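# Four arms unfold a folding crate and latch its corners

## Task

Take the collapsed folding crate lying on the floor and erect it so that every one of its four walls stands upright and each of its four corner latches is engaged.

## Robot and tools

Robots: four i2rt Big YAM arms, arm1 to arm4, each with a two-finger gripper and a wrist camera aimed at the fingertips. Feet in the scene frame (m, quat wxyz), each foot facing along its own +x: arm1 at (-0.344, +0.564, 0.400), quat (0.769, -0.004, 0, -0.639); arm2 at (-0.347, -0.575, 0.384), quat (0.754, 0, 0, 0.657); arm3 at (0.320, 0.573, 0.372), quat (0.627, 0.001, -0.001, -0.779); arm4 at (0.356, -0.566, 0.334), quat (0.630, 0, 0, 0.777). So arm1 and arm3 sit at +y facing roughly -y, arm2 and arm4 at -y facing roughly +y. Reach is about 1.0 m from the joint 1 axis.

Frame: one scene frame in metres, origin on the floor, +z up. The hand point sits between the finger pads, roughly 1 cm behind the tips; fingers point along the hand's +z and open along its y. Printed hand positions can be off, more so at long reach. hand_target is the hand pose matching the joint targets currently held.

Tool move: each of arm1..arm4 is its own optional object; omit an arm to leave it uncommanded. Inside an arm's object:
- joints: absolute targets by name, radians except gripper_m in metres. Ranges: joint1_rad -2.879 to 2.879 (rotation about the foot, positive counter-clockwise seen from above, 0 along the foot's +x); joint2_rad 0 to 3.141 (shoulder, 0 = upper arm back and about level, positive lifts then swings forward); joint3_rad 0 to 3.019 (elbow, 0 = folded, positive opens); joint4_rad -1.692 to 1.57 (hand pitch, positive tips fingers up); joint5_rad -1.57 to 1.57 (sideways swing, positive to the arm's right); joint6_rad -2.094 to 2.094 (roll, positive clockwise viewed from behind the hand); gripper_m 0 to 0.093 (fingertip gap). Joint moves go at full joint speed unless slowed, and can swing wide and strike hard.
- min_time_s: 0.1 to 8, lowest duration in seconds for that arm's joint moves; use it to keep joint moves gentle. Fast stretched arms can overshoot by up to about 30 degrees.
- target: one absolute hand pose, seven numbers [x, y, z, qw, qx, qy, qz], metres and unit quaternion in the scene frame, in the same layout the hand line prints. The hand follows a straight line from its hand_target toward it. With target, joints may only contain gripper_m, otherwise the call is rejected.
- speed: top hand speed in m/s, 0.002 to 0.5, default 0.25; rotation capped at twice that in rad/s.
All motions in one call start together; hand paths in one call finish together and stop after 10 s even if short; a call lasts at most 15 s. Paths do not avoid obstacles or other arms; hands lag, drift and may exceed speed near full stretch. Per control step the commanded pose is clipped to within 100 mm and 20 degrees of the measured hand. cameras: list from arm1_cam_wrist, arm2_cam_wrist, arm3_cam_wrist, arm4_cam_wrist, cam_high, cam_low, or all; [] gives none. A move with no arm parts returns full state and all images.

Tool wait: seconds 0 to 10, plus optional cameras; commands nothing new. Tool zoom_image: camera plus region [x0, y0, x1, y1] in pixels of that camera's latest image (images are 672x504, region at most 504 by 504, origin top-left). read_manual returns licence texts only. finished_scene takes scene, the current scene's number; it is final and the crate must stay set up without help.

Results: the pictures line lists image order; move lists the arms that got a motion; as last shown marks an uncommanded arm whose status reads not commanded. Joint velocities are rad/s (gripper m/s) in joint_positions order; within noise means the arm is still. Joint torques are total drive output in N m, offset, scaled and noisy, positive toward larger angles; numbers 3 and 4 wrap at ±28. Done tolerances: joint1 ±0.045, joint2 ±0.14, joint3 ±0.09, joint4 ±0.055, joint5 ±0.03, joint6 ±0.035, gripper ±0.003; a hand is done within 1 cm and 2 degrees. off_target means resting short of the goal, maybe still pushing. time_out is a stop: the arm holds a target at or nearer its position and keeps pushing (shown under on_its_own). joint command not followed or pose unreachable means a safety check held back the arm's targets (gripper still acts); after not_followed a hand target is discarded. A refused call, or a stop during a move or wait, cancels the later move, wait and finished_scene calls in that reply.

Gripper: in free air readings run up to 0.003 m wide. When squeezing a rigid part the reading is roughly 0.005 under to 0.002 over its width; commanding about 0.005 below the touch reading holds at full force (about 50 to 64 N per pad). Soft parts crush more with lower targets.

Avoid: any firm contact between two robots, including one gripper closing on another's fingers; the safety check may react late and allows fingers, housings and cameras to meet. Arms never stop on contact and keep pushing. Do not drop the crate, release it while it moves, slam it or push fixed things hard. Holding loads, staying stretched out or pushing at unreachable poses heats motors; a MOTOR HOT line warns at 85 °C and at 100 °C the arm goes limp for 30 to 60 s, after which keys marked limit_stop_at_motor_heat must be resent. Joint drives have gear play and weak wrists. The scene keeps running while you compose replies, holding the last commands.

Each tool is called after "Emit:" as name(argument=value, ...) on one line, values as JSON.

## Session

Emit:
move(cameras=["all"])

Scene clock: 0.00 s.
Joint torques (N m): no reading
Motor temperatures (°C): arm1=[26 28 28 24 27 23 24] | arm2=[24 25 23 24 28 27 25] | arm3=[26 24 27 24 26 24 27] | arm4=[25 26 26 31 26 25 27]
Heat: arm1: hottest joint2_rad 28 °C; arm2: hottest joint5_rad 28 °C; arm3: hottest joint3_rad 27 °C; arm4: hottest joint4_rad 31 °C.
Joint velocities: within noise
arm1.joint_positions: joint1_rad=-0.585 joint2_rad=+0.620 joint3_rad=+1.408 joint4_rad=-1.557 joint5_rad=+0.189 joint6_rad=-0.039 gripper_m=+0.09396
arm1.joint_status: not commanded
arm1.hand: x=-0.4492 y=+0.3975 z=+0.9079 quat_wxyz=(-0.135, -0.774, -0.490, +0.378) (m; scene frame)
arm1.hand_target: x=-0.4485 y=+0.3991 z=+0.9182 quat_wxyz=(-0.142, -0.770, -0.486, +0.388) (m; scene frame)
arm1.hand_status: not commanded
arm2.joint_positions: joint1_rad=+0.742 joint2_rad=+0.634 joint3_rad=+1.438 joint4_rad=-1.211 joint5_rad=-0.133 joint6_rad=-0.320 gripper_m=+0.09396
arm2.joint_status: not commanded
arm2.hand: x=-0.5072 y=-0.3840 z=+0.9710 quat_wxyz=(-0.284, +0.802, -0.229, -0.472) (m; scene frame)
arm2.hand_target: x=-0.5054 y=-0.3866 z=+0.9837 quat_wxyz=(-0.292, +0.795, -0.226, -0.481) (m; scene frame)
arm2.hand_status: not commanded
arm3.joint_positions: joint1_rad=+0.368 joint2_rad=+0.623 joint3_rad=+1.401 joint4_rad=-1.238 joint5_rad=-0.070 joint6_rad=+0.635 gripper_m=+0.09396
arm3.joint_status: not commanded
arm3.hand: x=+0.3681 y=+0.3300 z=+0.9365 quat_wxyz=(-0.499, -0.717, -0.455, +0.173) (m; scene frame)
arm3.hand_target: x=+0.3677 y=+0.3328 z=+0.9459 quat_wxyz=(-0.507, -0.712, -0.452, +0.176) (m; scene frame)
arm3.hand_status: not commanded
arm4.joint_positions: joint1_rad=+0.790 joint2_rad=+0.548 joint3_rad=+1.366 joint4_rad=-1.267 joint5_rad=+0.243 joint6_rad=-0.097 gripper_m=+0.09396
arm4.joint_status: not commanded
arm4.hand: x=+0.1990 y=-0.4148 z=+0.8936 quat_wxyz=(-0.270, +0.802, -0.261, -0.465) (m; scene frame)
arm4.hand_target: x=+0.2021 y=-0.4168 z=+0.9027 quat_wxyz=(-0.273, +0.796, -0.260, -0.474) (m; scene frame)
arm4.hand_status: not commanded
pictures: arm1_cam_wrist, arm2_cam_wrist, arm3_cam_wrist, arm4_cam_wrist, cam_high, cam_low

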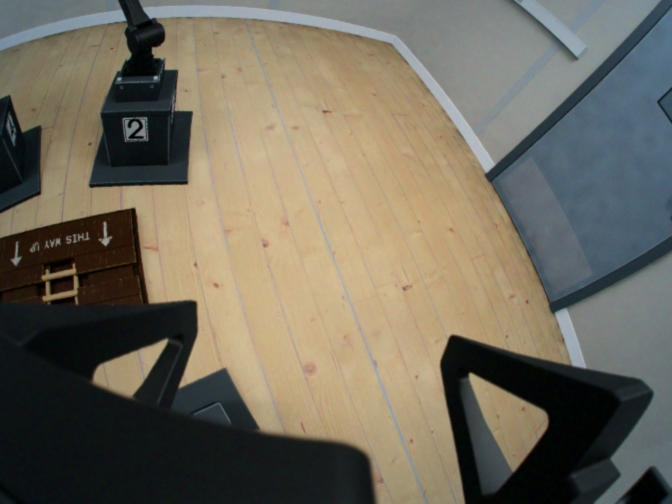

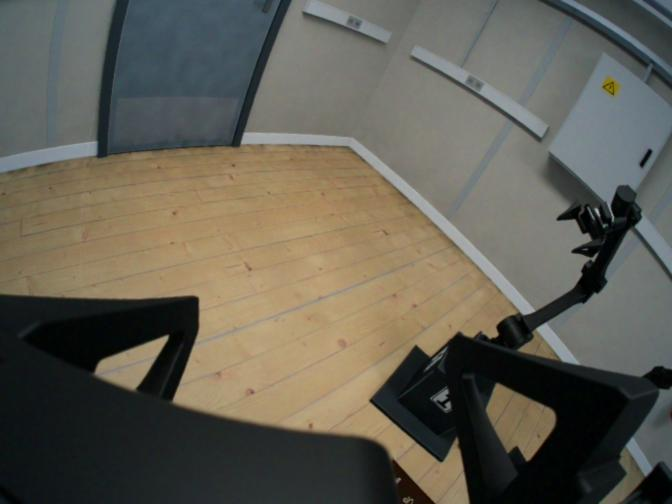

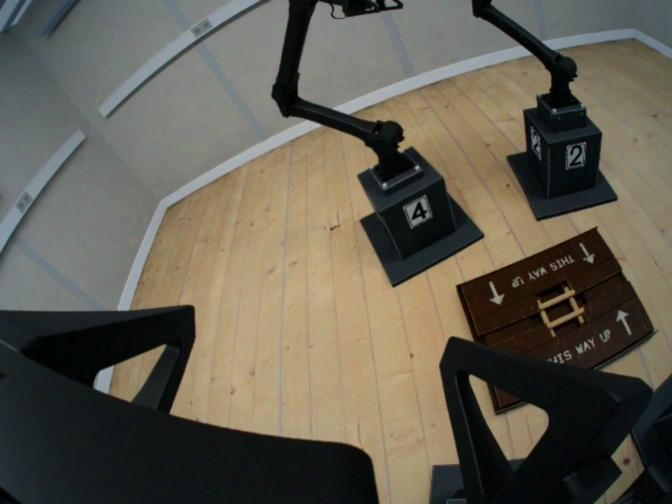

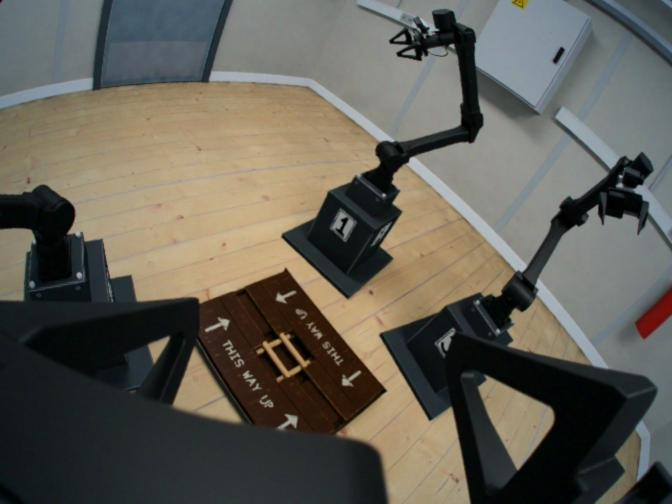

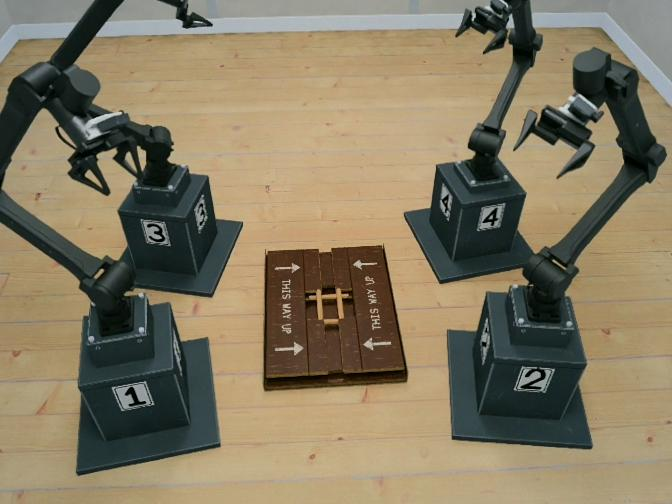

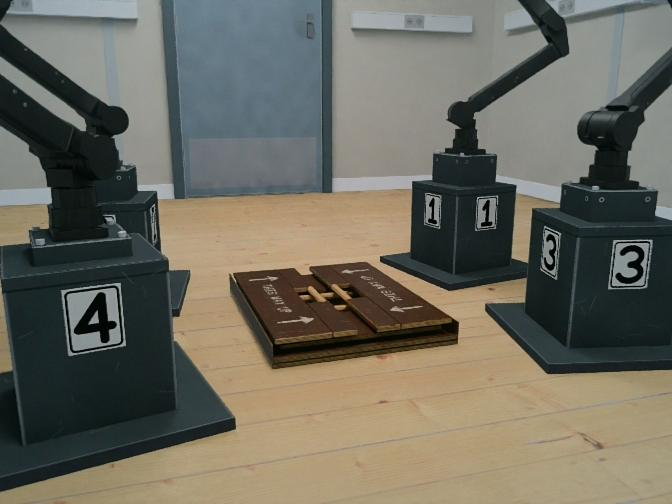

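Emit:
zoom_image(camera="cam_high", region=[240, 230, 430, 400])

Emit:
zoom_image(camera="cam_low", region=[210, 250, 480, 380])

Emit:
zoom_image(camera="arm4_cam_wrist", region=[180, 250, 400, 440])

Scaled by 2.653 from the camera's image (finer frame: 960x720).

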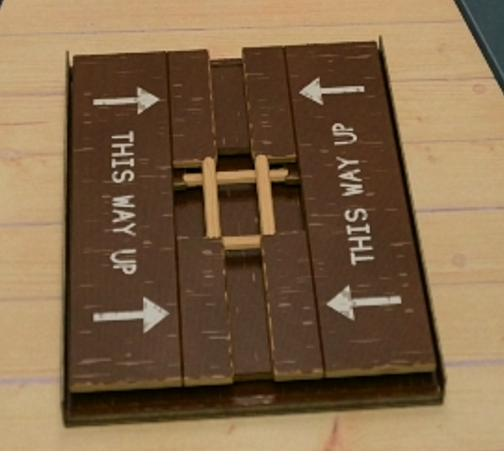

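Scaled by 1.867 from the camera's image (finer frame: 960x720).

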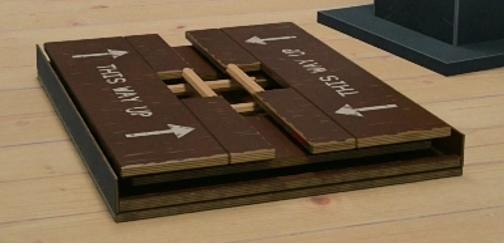

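Scaled by 2.291 from the camera's image (finer frame: 960x720).

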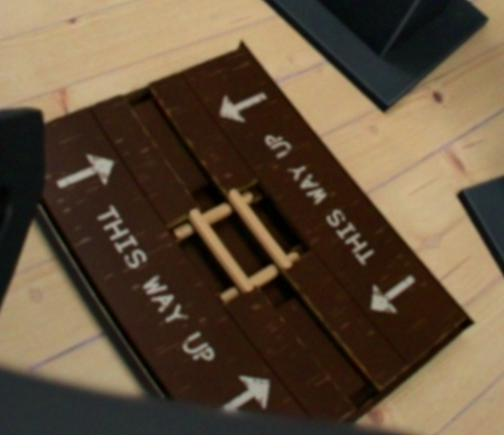

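Emit:
move(arm3={"target": [0.0, 0.05, 0.30, 0, 1, 0, 0], "speed": 0.4}, arm1={"target": [-0.28, 0.10, 0.42, 0, 0.7071, 0.7071, 0], "speed": 0.4}, arm2={"target": [-0.05, -0.33, 0.45, 0, 0, 1, 0], "speed": 0.4}, arm4={"target": [0.30, -0.12, 0.42, 0, 0.7071, -0.7071, 0], "speed": 0.4}, cameras=["all"])

Scene clock: 35.00 s.
Joint torques (N m): arm1=[0.67 -15.97 9.69 0.62 0.07 -0.09] | arm2=[-0.5 -11.99 8.73 0.31 0.14 0.05] | arm3=[-1.2 -17.73 8.77 -0.27 0.29 0.19] | arm4=[1.38 -12.4 12.44 -0.36 -0.05 0.29]
Motor temperatures (°C): arm1=[26 28 30 25 26 23 24] | arm2=[24 25 25 25 28 26 25] | arm3=[26 24 30 24 26 23 27] | arm4=[25 26 29 31 26 25 27]
Heat: arm1: hottest joint3_rad 30 °C; arm2: hottest joint5_rad 28 °C; arm3: hottest joint3_rad 30 °C; arm4: hottest joint4_rad 31 °C.
move: arm1 off_target; arm2 off_target; arm3 off_target; arm4 off_target
Joint velocities: within noise
arm1.joint_positions: joint1_rad=-0.055 joint2_rad=+1.760 joint3_rad=+1.086 joint4_rad=-0.962 joint5_rad=-0.005 joint6_rad=+0.148 gripper_m=+0.09396
arm1.joint_status: not commanded
arm1.hand: x=-0.2863 y=+0.1260 z=+0.4061 quat_wxyz=(+0.024, -0.713, -0.700, -0.018)
arm1.hand_target: x=-0.2786 y=+0.1038 z=+0.4186 quat_wxyz=(+0.004, -0.705, -0.709, -0.004)
arm1.hand_status: off_target (0.030 m and 3.6 deg from the pose sent, 0.596 m and 53.4 deg at the start)
arm2.joint_positions: joint1_rad=-0.743 joint2_rad=+1.492 joint3_rad=+0.895 joint4_rad=-1.044 joint5_rad=-0.013 joint6_rad=+0.672 gripper_m=+0.09397
arm2.joint_status: not commanded
arm2.hand: x=-0.0719 y=-0.3451 z=+0.4359 quat_wxyz=(+0.031, +0.010, -0.999, +0.017)
arm2.hand_target: x=-0.0555 y=-0.3342 z=+0.4496 quat_wxyz=(+0.012, +0.003, -1.000, +0.003)
arm2.hand_status: off_target (0.030 m and 4.2 deg from the pose sent, 0.695 m and 153.5 deg at the start)
arm3.joint_positions: joint1_rad=-0.327 joint2_rad=+2.182 joint3_rad=+1.546 joint4_rad=-0.951 joint5_rad=-0.007 joint6_rad=+1.008 gripper_m=+0.09396
arm3.joint_status: not commanded
arm3.hand: x=+0.0128 y=+0.0609 z=+0.2973 quat_wxyz=(+0.005, -1.000, -0.010, -0.009)
arm3.hand_target: x=+0.0013 y=+0.0537 z=+0.2972 quat_wxyz=(+0.003, -1.000, -0.001, -0.006)
arm3.hand_status: off_target (0.017 m and 1.7 deg from the pose sent, 0.787 m and 88.4 deg at the start)
arm4.joint_positions: joint1_rad=-0.085 joint2_rad=+1.613 joint3_rad=+1.109 joint4_rad=-1.111 joint5_rad=-0.006 joint6_rad=+0.108 gripper_m=+0.09396
arm4.joint_status: not commanded
arm4.hand: x=+0.3030 y=-0.1405 z=+0.4082 quat_wxyz=(+0.016, +0.712, -0.702, +0.015)
arm4.hand_target: x=+0.3036 y=-0.1226 z=+0.4190 quat_wxyz=(+0.006, +0.703, -0.711, +0.004)
arm4.hand_status: off_target (0.024 m and 2.7 deg from the pose sent, 0.567 m and 82.6 deg at the start)
pictures: arm1_cam_wrist, arm2_cam_wrist, arm3_cam_wrist, arm4_cam_wrist, cam_high, cam_low

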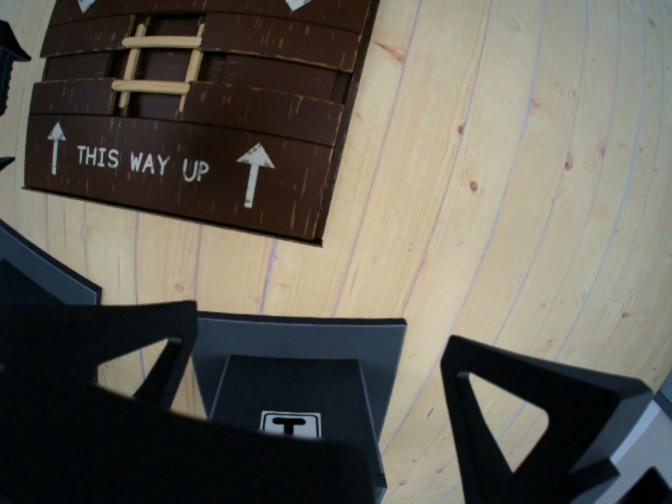

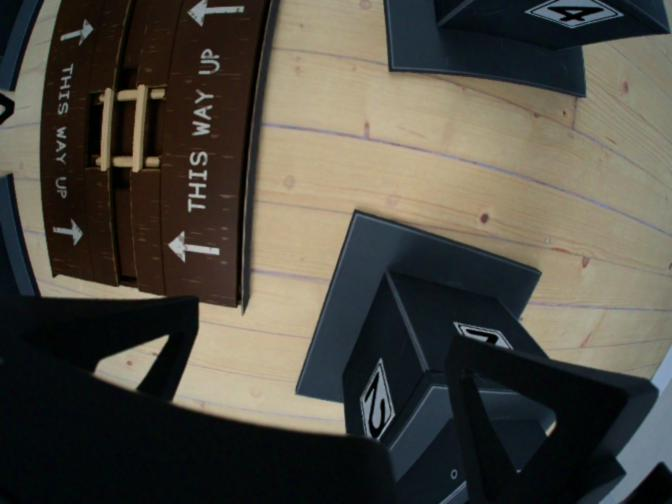

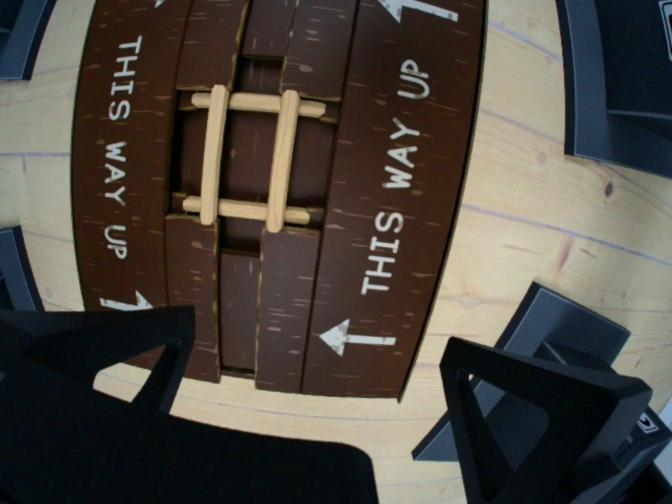

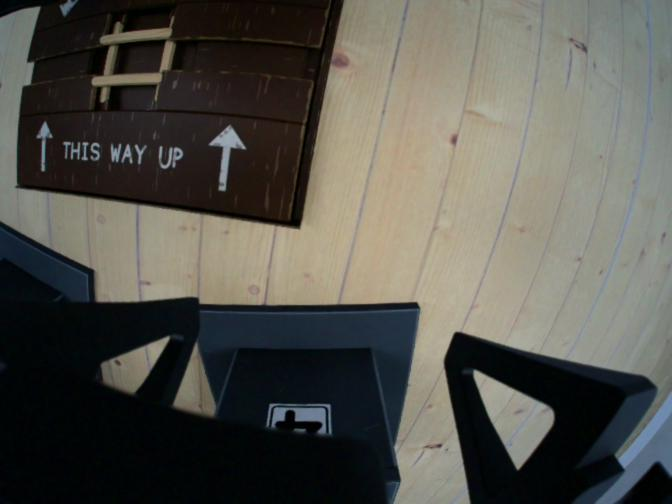

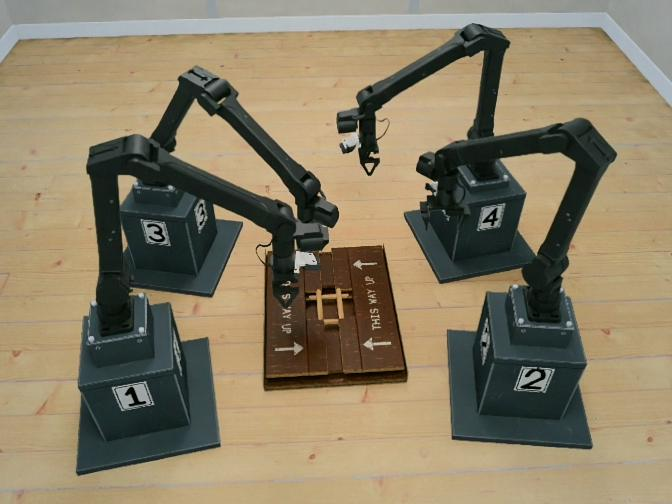

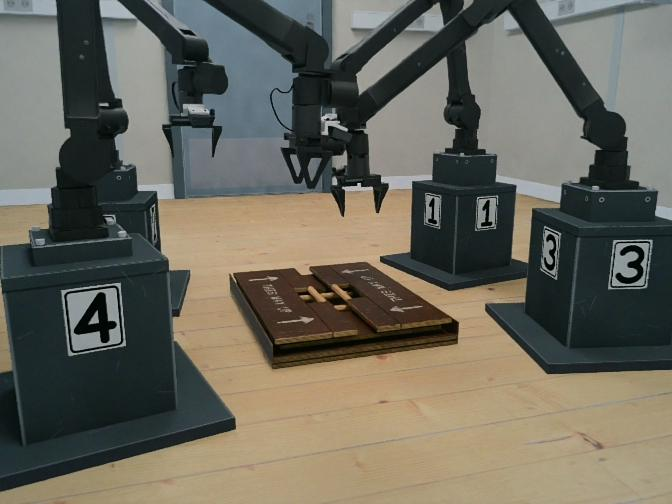

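Emit:
move(arm3={"target": [-0.045, 0.011, 0.125, 0, 1, 0, 0], "speed": 0.3, "joints": {"gripper_m": 0.06}}, cameras=["arm3_cam_wrist", "cam_low", "arm1_cam_wrist"])

Scene clock: 63.33 s.
Joint torques (N m): arm1=[0.85 -16.73 9.7 0.68 0.07 -0.05] | arm2=[-0.5 -11.99 8.75 0.32 0.15 0.07] | arm3=[-1.32 -20.07 7.73 -0.09 0.3 -0.01] | arm4=[1.32 -12.4 12.44 -0.35 -0.04 0.29]
Motor temperatures (°C): arm1=[26 29 32 24 26 23 24] | arm2=[24 26 26 25 28 26 25] | arm3=[26 25 32 24 26 23 27] | arm4=[25 26 32 31 26 25 27]
Heat: arm1: hottest joint3_rad 32 °C; arm2: hottest joint5_rad 28 °C; arm3: hottest joint3_rad 32 °C; arm4: hottest joint3_rad 32 °C.
move: arm3 off_target
Joint velocities: within noise
arm1, arm2, arm4: as last shown
arm3.joint_positions: joint1_rad=-0.353 joint2_rad=+2.608 joint3_rad=+1.857 joint4_rad=-0.828 joint5_rad=+0.000 joint6_rad=+1.005 gripper_m=+0.06013
arm3.joint_status: all done
arm3.hand: x=-0.0342 y=+0.0180 z=+0.1262 quat_wxyz=(+0.004, -1.000, +0.001, -0.004)
arm3.hand_target: x=-0.0448 y=+0.0135 z=+0.1247 quat_wxyz=(+0.000, -1.000, +0.001, +0.000)
arm3.hand_status: off_target (0.013 m and 0.6 deg from the pose sent, 0.188 m and 1.7 deg at the start)
arm4.hand_target: x=+0.3036 y=-0.1226 z=+0.4190 quat_wxyz=(+0.006, +0.704, -0.711, +0.004)
pictures: arm1_cam_wrist, arm3_cam_wrist, cam_low

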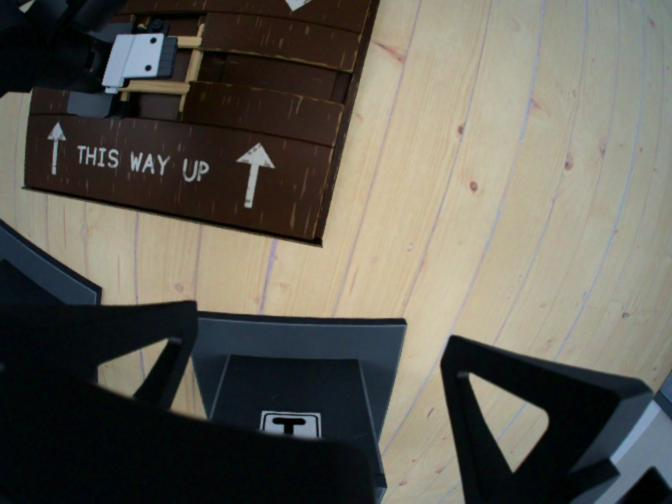

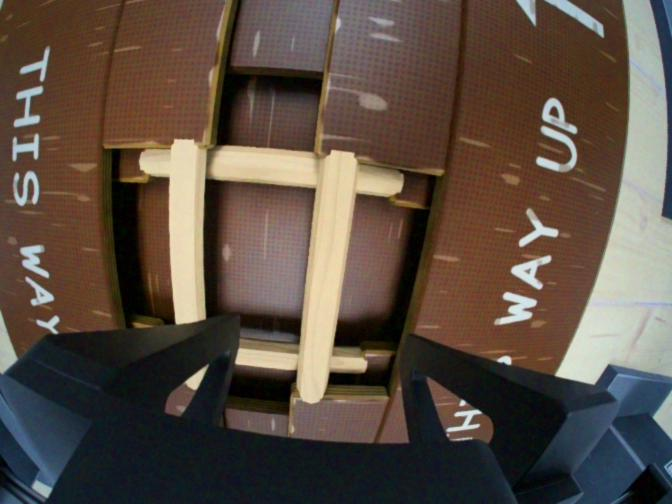

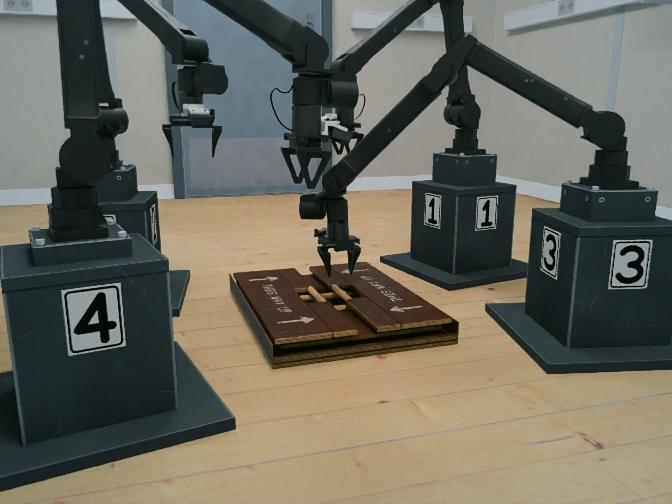

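Emit:
move(arm3={"target": [-0.042, 0.015, 0.071, 0, 0.9997, 0.025, 0], "speed": 0.15}, cameras=["arm3_cam_wrist", "cam_low"])

Scene clock: 70.47 s.
Joint torques (N m): arm1=[0.62 -15.74 9.73 0.69 0.09 -0.05] | arm2=[-0.5 -11.99 8.73 0.32 0.15 0.07] | arm3=[-0.85 -20.25 7.49 0.55 0.24 -0.07] | arm4=[1.32 -12.45 12.45 -0.36 -0.04 0.29]
Motor temperatures (°C): arm1=[26 29 32 24 26 23 24] | arm2=[24 26 26 25 28 26 25] | arm3=[26 27 31 24 26 23 27] | arm4=[25 26 33 31 26 25 27]
Heat: arm1: hottest joint3_rad 32 °C; arm2: hottest joint5_rad 28 °C; arm3: hottest joint3_rad 31 °C; arm4: hottest joint3_rad 33 °C.
move: arm3 off_target
Joint velocities: within noise
arm1, arm2, arm4: as last shown
arm3.joint_positions: joint1_rad=-0.353 joint2_rad=+2.702 joint3_rad=+1.903 joint4_rad=-0.785 joint5_rad=+0.000 joint6_rad=+0.962 gripper_m=+0.06013
arm3.joint_status: not commanded
arm3.hand: x=-0.0325 y=+0.0205 z=+0.0789 quat_wxyz=(+0.006, -1.000, -0.020, -0.005)
arm3.hand_target: x=-0.0416 y=+0.0156 z=+0.0713 quat_wxyz=(+0.000, -1.000, -0.022, +0.000)
arm3.hand_status: off_target (0.014 m and 1.0 deg from the pose sent, 0.056 m and 3.0 deg at the start)

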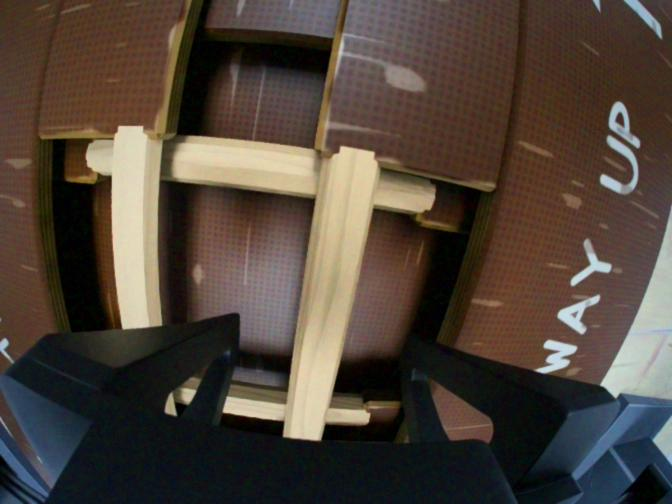

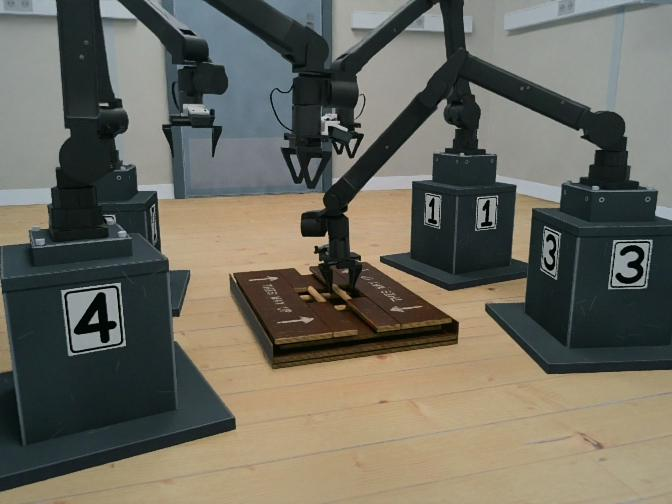

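Emit:
move(arm3={"joints": {"gripper_m": 0.008}}, cameras=["arm3_cam_wrist"])

Scene clock: 73.53 s.
Joint torques (N m): arm1=[0.38 -16.26 9.76 0.75 0.08 -0.04] | arm2=[-0.44 -11.93 8.75 0.32 0.14 0.07] | arm3=[-0.79 -20.19 7.49 0.62 0.25 -0.04] | arm4=[1.32 -12.4 12.45 -0.36 -0.04 0.29]
Motor temperatures (°C): arm1=[26 29 33 24 26 23 24] | arm2=[24 26 26 25 28 26 25] | arm3=[26 27 31 24 26 23 27] | arm4=[25 26 33 31 26 25 27]
Heat: arm1: hottest joint3_rad 33 °C; arm2: hottest joint5_rad 28 °C; arm3: hottest joint3_rad 31 °C; arm4: hottest joint3_rad 33 °C.
move: arm3 off_target
Joint velocities: within noise
arm1, arm2, arm4: as last shown
arm3.joint_positions: joint1_rad=-0.351 joint2_rad=+2.702 joint3_rad=+1.903 joint4_rad=-0.784 joint5_rad=+0.000 joint6_rad=+0.965 gripper_m=+0.01225
arm3.joint_status: gripper_m off_target (ended at +0.01228, target +0.00800)
arm3.hand: x=-0.0319 y=+0.0196 z=+0.0789 quat_wxyz=(+0.005, -1.000, -0.020, -0.005)
arm3.hand_target: x=-0.0408 y=+0.0149 z=+0.0712 quat_wxyz=(-0.001, -1.000, -0.021, +0.000)
arm3.hand_status: not commanded

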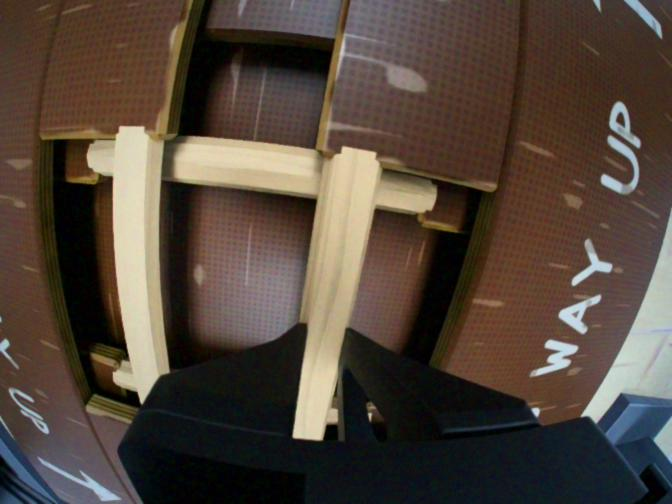

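Emit:
move(arm3={"target": [-0.0414, 0.0259, 0.134, 0.1736, 0.9848, 0.0246, 0.0043], "speed": 0.2}, cameras=[])

Emit:
move(arm3={"target": [-0.043, 0.0577, 0.189, 0.342, 0.9397, 0.0235, 0.0085], "speed": 0.2}, cameras=["arm3_cam_wrist", "cam_low", "cam_high"])

Scene clock: 82.50 s.
Joint torques (N m): arm1=[0.62 -16.5 9.72 0.73 0.08 -0.03] | arm2=[-0.44 -11.93 8.76 0.31 0.15 0.07] | arm3=[-1.08 -22.07 3.36 1.39 -0.28 -0.1] | arm4=[1.32 -12.45 12.44 -0.36 -0.04 0.29]
Motor temperatures (°C): arm1=[26 29 33 24 26 23 24] | arm2=[24 26 27 25 28 26 25] | arm3=[26 28 31 24 26 23 27] | arm4=[25 26 33 31 26 25 27]
Heat: arm1: hottest joint3_rad 33 °C; arm2: hottest joint5_rad 28 °C; arm3: hottest joint3_rad 31 °C; arm4: hottest joint3_rad 33 °C.
move: arm3 off_target
Joint velocities: within noise
arm1, arm2, arm4: as last shown
arm3.joint_positions: joint1_rad=-0.413 joint2_rad=+2.519 joint3_rad=+1.565 joint4_rad=-0.368 joint5_rad=-0.204 joint6_rad=+0.920 gripper_m=+0.01222
arm3.joint_status: not commanded
arm3.hand: x=-0.0329 y=+0.0269 z=+0.1180 quat_wxyz=(-0.159, -0.987, -0.023, -0.009)
arm3.hand_target: x=-0.0423 y=+0.0259 z=+0.1336 quat_wxyz=(-0.172, -0.985, -0.025, -0.002)
arm3.hand_status: off_target (0.018 m and 1.7 deg from the pose sent, 0.056 m and 20.6 deg at the start)

Scene clock: 84.03 s.
Joint torques (N m): arm1=[0.79 -17.14 9.76 0.83 0.06 -0.06] | arm2=[-0.38 -11.93 8.76 0.29 0.15 0.07] | arm3=[-1.55 -20.01 2.71 2.09 -0.53 0.02] | arm4=[1.32 -12.4 12.44 -0.36 -0.05 0.3]
Motor temperatures (°C): arm1=[26 29 33 24 26 23 24] | arm2=[24 26 27 25 28 26 25] | arm3=[26 28 31 24 26 23 27] | arm4=[25 26 34 31 26 25 27]
Heat: arm1: hottest joint3_rad 33 °C; arm2: hottest joint5_rad 28 °C; arm3: hottest joint3_rad 31 °C; arm4: hottest joint3_rad 34 °C.
move: arm3 off_target
Joint velocities: within noise
arm1, arm2, arm4: as last shown
arm3.joint_positions: joint1_rad=-0.506 joint2_rad=+2.366 joint3_rad=+1.263 joint4_rad=+0.040 joint5_rad=-0.462 joint6_rad=+0.909 gripper_m=+0.01221
arm3.joint_status: not commanded
arm3.hand: x=-0.0334 y=+0.0542 z=+0.1758 quat_wxyz=(-0.330, -0.944, -0.029, -0.016)
arm3.hand_target: x=-0.0408 y=+0.0553 z=+0.1887 quat_wxyz=(-0.342, -0.939, -0.025, -0.010)
arm3.hand_status: off_target (0.017 m and 1.8 deg from the pose sent, 0.078 m and 21.6 deg at the start)
pictures: arm3_cam_wrist, cam_high, cam_low

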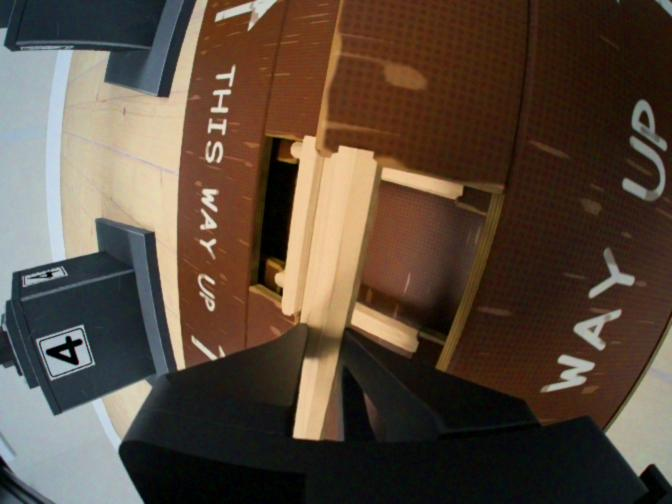

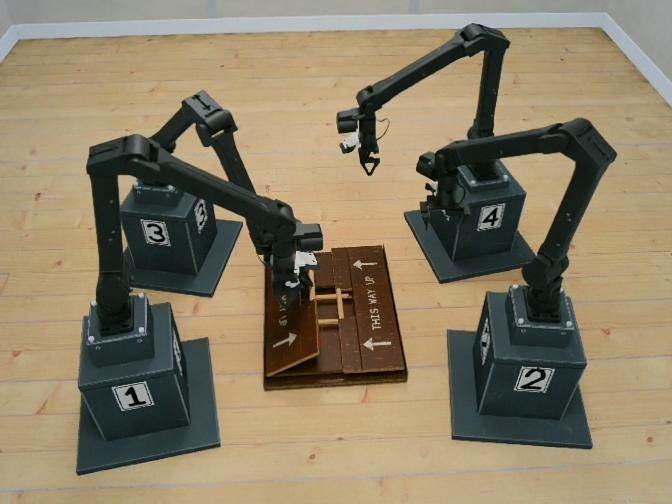

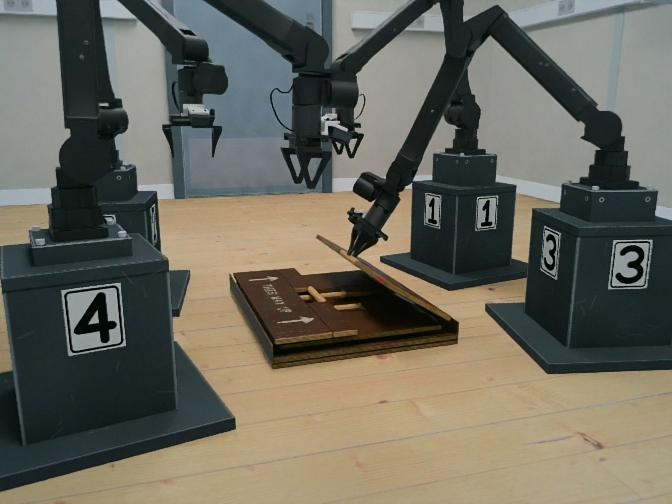

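Emit:
move(arm3={"target": [-0.044, 0.110, 0.230, 0.5, 0.866, 0.0217, 0.0125], "speed": 0.2}, cameras=[])

Emit:
move(arm3={"target": [-0.047, 0.168, 0.250, 0.6428, 0.766, 0.019, 0.016], "speed": 0.2}, cameras=["arm3_cam_wrist", "cam_low", "cam_high", "arm1_cam_wrist", "arm2_cam_wrist"])

Scene clock: 88.60 s.
Joint torques (N m): arm1=[0.62 -16.15 9.74 0.61 0.05 -0.08] | arm2=[-0.5 -12.04 8.75 0.32 0.14 0.07] | arm3=[-1.96 -17.96 1.81 2.71 -0.44 0.14] | arm4=[1.26 -12.4 12.45 -0.36 -0.05 0.3]
Motor temperatures (°C): arm1=[26 29 33 24 26 23 24] | arm2=[24 26 27 25 28 26 25] | arm3=[26 28 31 24 26 23 28] | arm4=[25 26 34 31 26 25 27]
Heat: arm1: hottest joint3_rad 33 °C; arm2: hottest joint5_rad 28 °C; arm3: hottest joint3_rad 31 °C; arm4: hottest joint3_rad 34 °C.
move: arm3 off_target
Joint velocities: within noise
arm1, arm2, arm4: as last shown
arm3.joint_positions: joint1_rad=-0.632 joint2_rad=+2.323 joint3_rad=+1.033 joint4_rad=+0.507 joint5_rad=-0.755 joint6_rad=+0.974 gripper_m=+0.01219
arm3.joint_status: not commanded
arm3.hand: x=-0.0342 y=+0.1017 z=+0.2222 quat_wxyz=(-0.492, -0.869, -0.032, -0.021)
arm3.hand_target: x=-0.0414 y=+0.1066 z=+0.2301 quat_wxyz=(-0.500, -0.865, -0.024, -0.015)
arm3.hand_status: off_target (0.015 m and 1.8 deg from the pose sent, 0.078 m and 21.5 deg at the start)

Scene clock: 90.37 s.
Joint torques (N m): arm1=[0.56 -16.09 9.83 0.66 0.06 -0.06] | arm2=[-0.5 -11.93 8.76 0.32 0.15 0.07] | arm3=[-1.96 -15.09 1.47 3.48 0.11 0.26] | arm4=[1.32 -12.4 12.44 -0.36 -0.04 0.29]
Motor temperatures (°C): arm1=[26 30 33 24 26 23 24] | arm2=[24 26 27 25 28 26 25] | arm3=[26 28 30 24 26 23 28] | arm4=[25 26 34 31 26 25 27]
Heat: arm1: hottest joint3_rad 33 °C; arm2: hottest joint5_rad 28 °C; arm3: hottest joint3_rad 30 °C; arm4: hottest joint3_rad 34 °C.
move: arm3 off_target
Joint velocities: within noise
arm1, arm2, arm4: as last shown
arm3.joint_positions: joint1_rad=-0.775 joint2_rad=+2.449 joint3_rad=+0.923 joint4_rad=+1.151 joint5_rad=-1.041 joint6_rad=+1.239 gripper_m=+0.01219
arm3.joint_status: not commanded
arm3.hand: x=-0.0355 y=+0.1606 z=+0.2494 quat_wxyz=(-0.638, -0.769, -0.032, -0.026)
arm3.hand_target: x=-0.0473 y=+0.1666 z=+0.2511 quat_wxyz=(-0.644, -0.765, -0.021, -0.015)
arm3.hand_status: off_target (0.014 m and 2.0 deg from the pose sent, 0.073 m and 21.0 deg at the start)
pictures: arm1_cam_wrist, arm2_cam_wrist, arm3_cam_wrist, cam_high, cam_low

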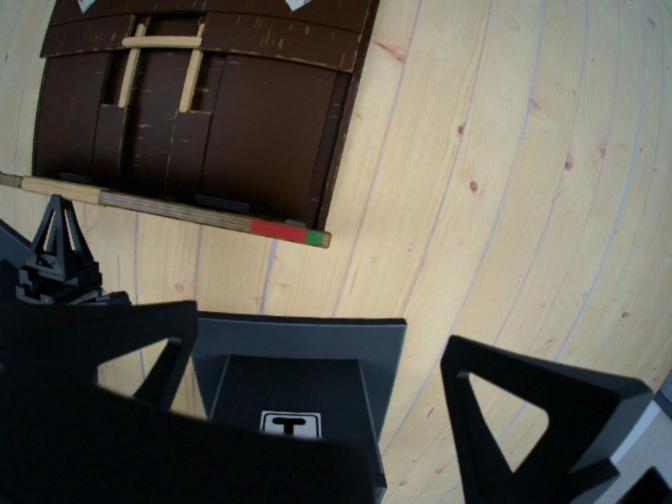

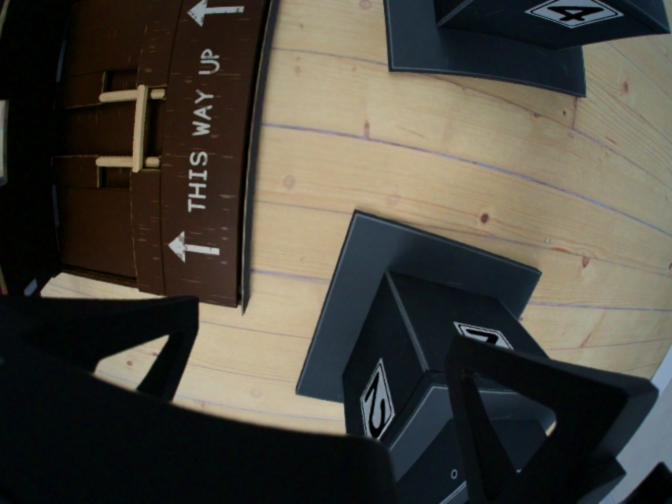

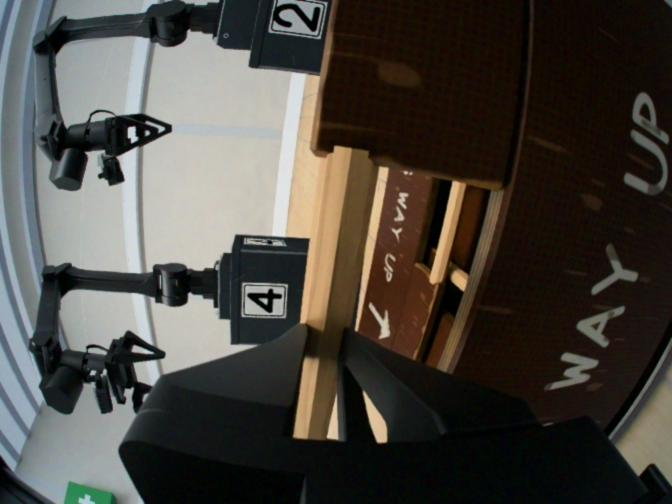

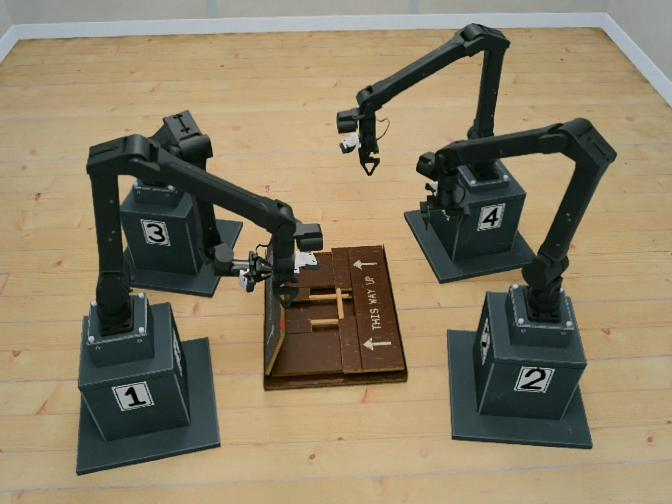

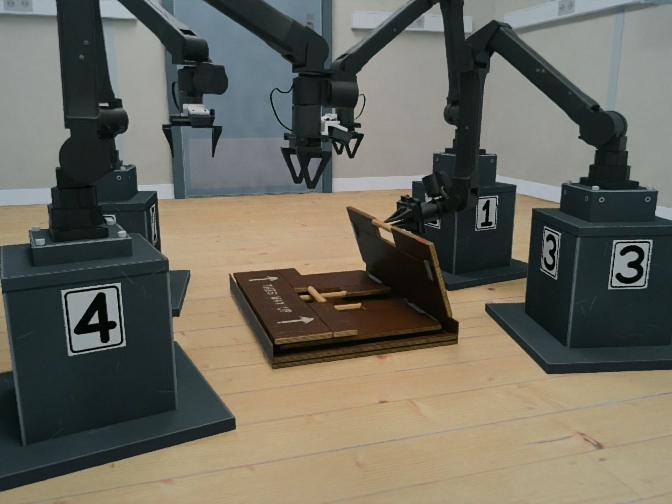

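Emit:
zoom_image(camera="arm1_cam_wrist", region=[180, 170, 380, 270])

Emit:
zoom_image(camera="cam_low", region=[330, 190, 480, 370])

Emit:
zoom_image(camera="cam_high", region=[250, 230, 420, 400])

Scaled by 2.520 from the camera's image (finer frame: 960x720).

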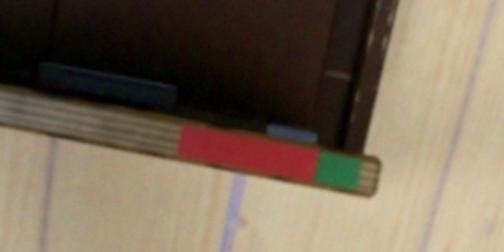

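Scaled by 2.800 from the camera's image (finer frame: 960x720).

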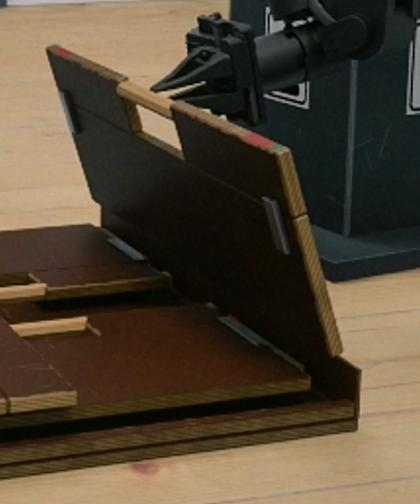

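Scaled by 2.965 from the camera's image (finer frame: 960x720).

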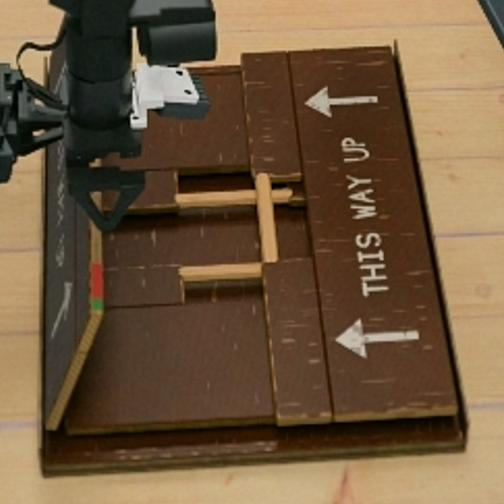

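Emit:
move(arm3={"target": [-0.050, 0.204, 0.253, 0.7071, 0.7071, 0.0177, 0.0177], "speed": 0.15}, arm2={"target": [-0.016, -0.040, 0.140, 0, -0.025, 0.9997, 0], "speed": 0.35, "joints": {"gripper_m": 0.06}}, cameras=["arm1_cam_wrist", "arm2_cam_wrist", "arm3_cam_wrist", "cam_low"])

Scene clock: 98.20 s.
Joint torques (N m): arm1=[0.62 -16.85 9.78 0.8 0.05 -0.12] | arm2=[-0.44 -23.94 6.99 -0.12 0.19 0.06] | arm3=[-2.67 -14.21 1.5 2.97 0.15 0.3] | arm4=[1.32 -12.45 12.44 -0.36 -0.04 0.29]
Motor temperatures (°C): arm1=[26 30 34 24 26 23 24] | arm2=[24 26 27 25 28 26 25] | arm3=[26 28 30 24 26 23 28] | arm4=[25 26 34 31 26 25 27]
Heat: arm1: hottest joint3_rad 34 °C; arm2: hottest joint5_rad 28 °C; arm3: hottest joint3_rad 30 °C; arm4: hottest joint3_rad 34 °C.
move: arm2 off_target; arm3 off_target
Joint velocities: within noise
arm1.joint_positions: joint1_rad=-0.055 joint2_rad=+1.760 joint3_rad=+1.086 joint4_rad=-0.962 joint5_rad=-0.005 joint6_rad=+0.148 gripper_m=+0.09396
arm1.joint_status: not commanded
arm1.hand: x=-0.2863 y=+0.1260 z=+0.4061 quat_wxyz=(+0.024, -0.713, -0.700, -0.018)
arm1.hand_target: x=-0.2786 y=+0.1038 z=+0.4186 quat_wxyz=(+0.004, -0.705, -0.709, -0.004)
arm1.hand_status: not commanded
arm2.joint_positions: joint1_rad=-0.414 joint2_rad=+2.550 joint3_rad=+1.670 joint4_rad=-0.720 joint5_rad=+0.002 joint6_rad=+0.956 gripper_m=+0.06014
arm2.joint_status: all done
arm2.hand: x=-0.0266 y=-0.0556 z=+0.1275 quat_wxyz=(+0.007, +0.032, -0.999, +0.013)
arm2.hand_target: x=-0.0165 y=-0.0423 z=+0.1388 quat_wxyz=(-0.002, +0.027, -1.000, +0.002)
arm2.hand_status: off_target (0.023 m and 1.9 deg from the pose sent, 0.429 m and 4.4 deg at the start)
arm3.joint_positions: joint1_rad=-0.854 joint2_rad=+2.568 joint3_rad=+0.929 joint4_rad=+1.554 joint5_rad=-1.158 joint6_rad=+1.485 gripper_m=+0.01219
arm3.joint_status: not commanded
arm3.hand: x=-0.0363 y=+0.1968 z=+0.2557 quat_wxyz=(-0.694, -0.718, -0.034, -0.029)
arm3.hand_target: x=-0.0495 y=+0.2032 z=+0.2541 quat_wxyz=(-0.699, -0.715, -0.023, -0.022)
arm3.hand_status: off_target (0.016 m and 3.0 deg from the pose sent, 0.046 m and 10.8 deg at the start; a joint's target at an end of its range on 30 of 65 steps)
arm4.joint_positions: joint1_rad=-0.085 joint2_rad=+1.613 joint3_rad=+1.109 joint4_rad=-1.111 joint5_rad=-0.006 joint6_rad=+0.108 gripper_m=+0.09396
arm4.joint_status: not commanded
arm4.hand: x=+0.3030 y=-0.1405 z=+0.4082 quat_wxyz=(+0.016, +0.712, -0.702, +0.015)
arm4.hand_target: x=+0.3036 y=-0.1226 z=+0.4190 quat_wxyz=(+0.006, +0.704, -0.711, +0.004)
arm4.hand_status: not commanded

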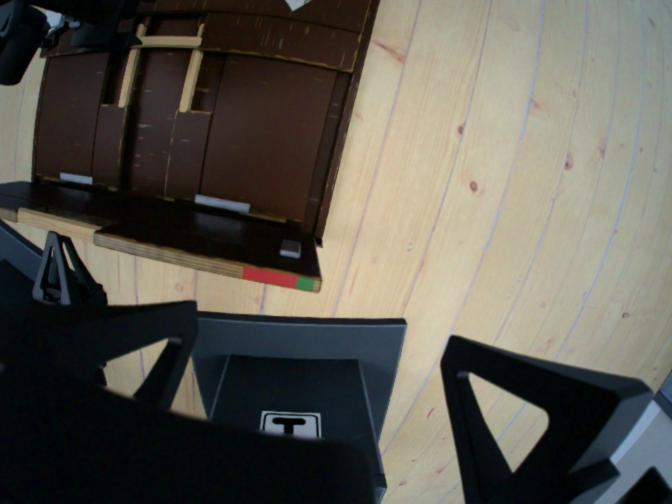

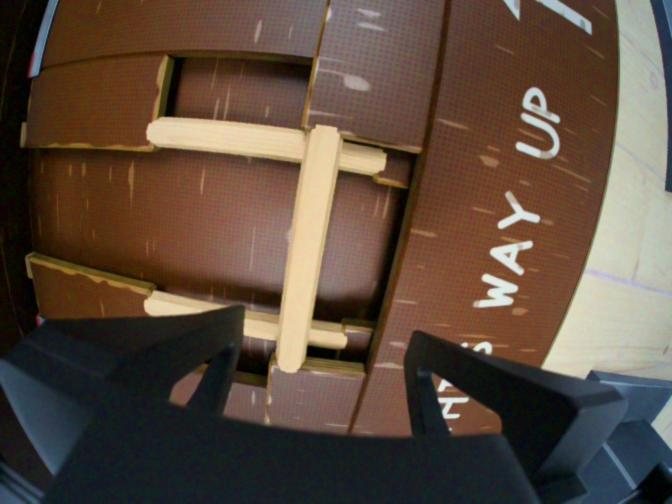

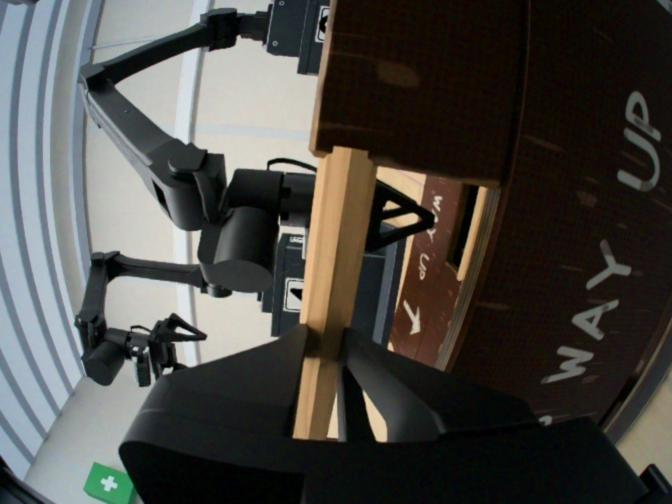

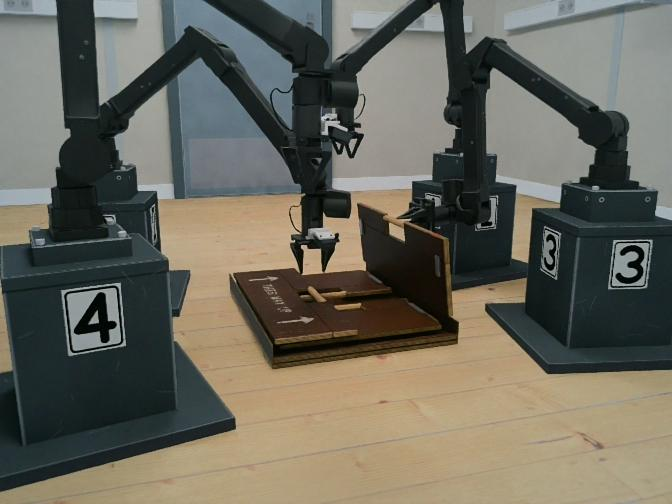

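Emit:
move(arm2={"target": [-0.010, -0.032, 0.086, 0, -0.025, 0.9997, 0], "speed": 0.15}, cameras=["arm2_cam_wrist"])

Scene clock: 113.03 s.
Joint torques (N m): arm1=[0.38 -16.09 9.74 0.76 0.07 -0.03] | arm2=[-0.38 -24.76 6.78 0.49 -0.05 0.07] | arm3=[-2.26 -14.04 1.61 2.96 0.12 0.31] | arm4=[1.32 -12.45 12.45 -0.36 -0.04 0.29]
Motor temperatures (°C): arm1=[26 30 34 24 26 23 24] | arm2=[24 27 27 25 27 26 25] | arm3=[26 27 29 24 26 23 28] | arm4=[25 27 34 31 26 25 27]
Heat: arm1: hottest joint3_rad 34 °C; arm2: hottest joint2_rad 27 °C; arm3: hottest joint3_rad 29 °C; arm4: hottest joint3_rad 34 °C.
move: arm2 off_target
Joint velocities: within noise
arm1, arm3, arm4: as last shown
arm2.joint_positions: joint1_rad=-0.417 joint2_rad=+2.679 joint3_rad=+1.777 joint4_rad=-0.712 joint5_rad=+0.002 joint6_rad=+0.957 gripper_m=+0.06014
arm2.joint_status: not commanded
arm2.hand: x=-0.0212 y=-0.0505 z=+0.0759 quat_wxyz=(+0.011, +0.030, -0.999, +0.019)
arm2.hand_target: x=-0.0086 y=-0.0335 z=+0.0866 quat_wxyz=(+0.000, +0.024, -1.000, +0.000)
arm2.hand_status: off_target (0.024 m and 2.5 deg from the pose sent, 0.051 m and 1.9 deg at the start)

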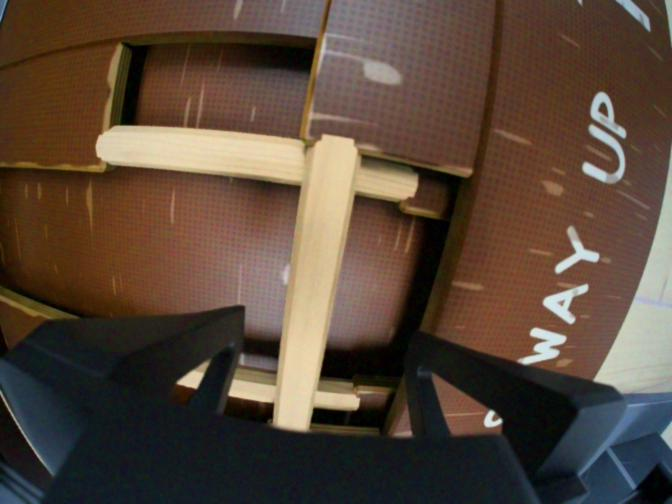

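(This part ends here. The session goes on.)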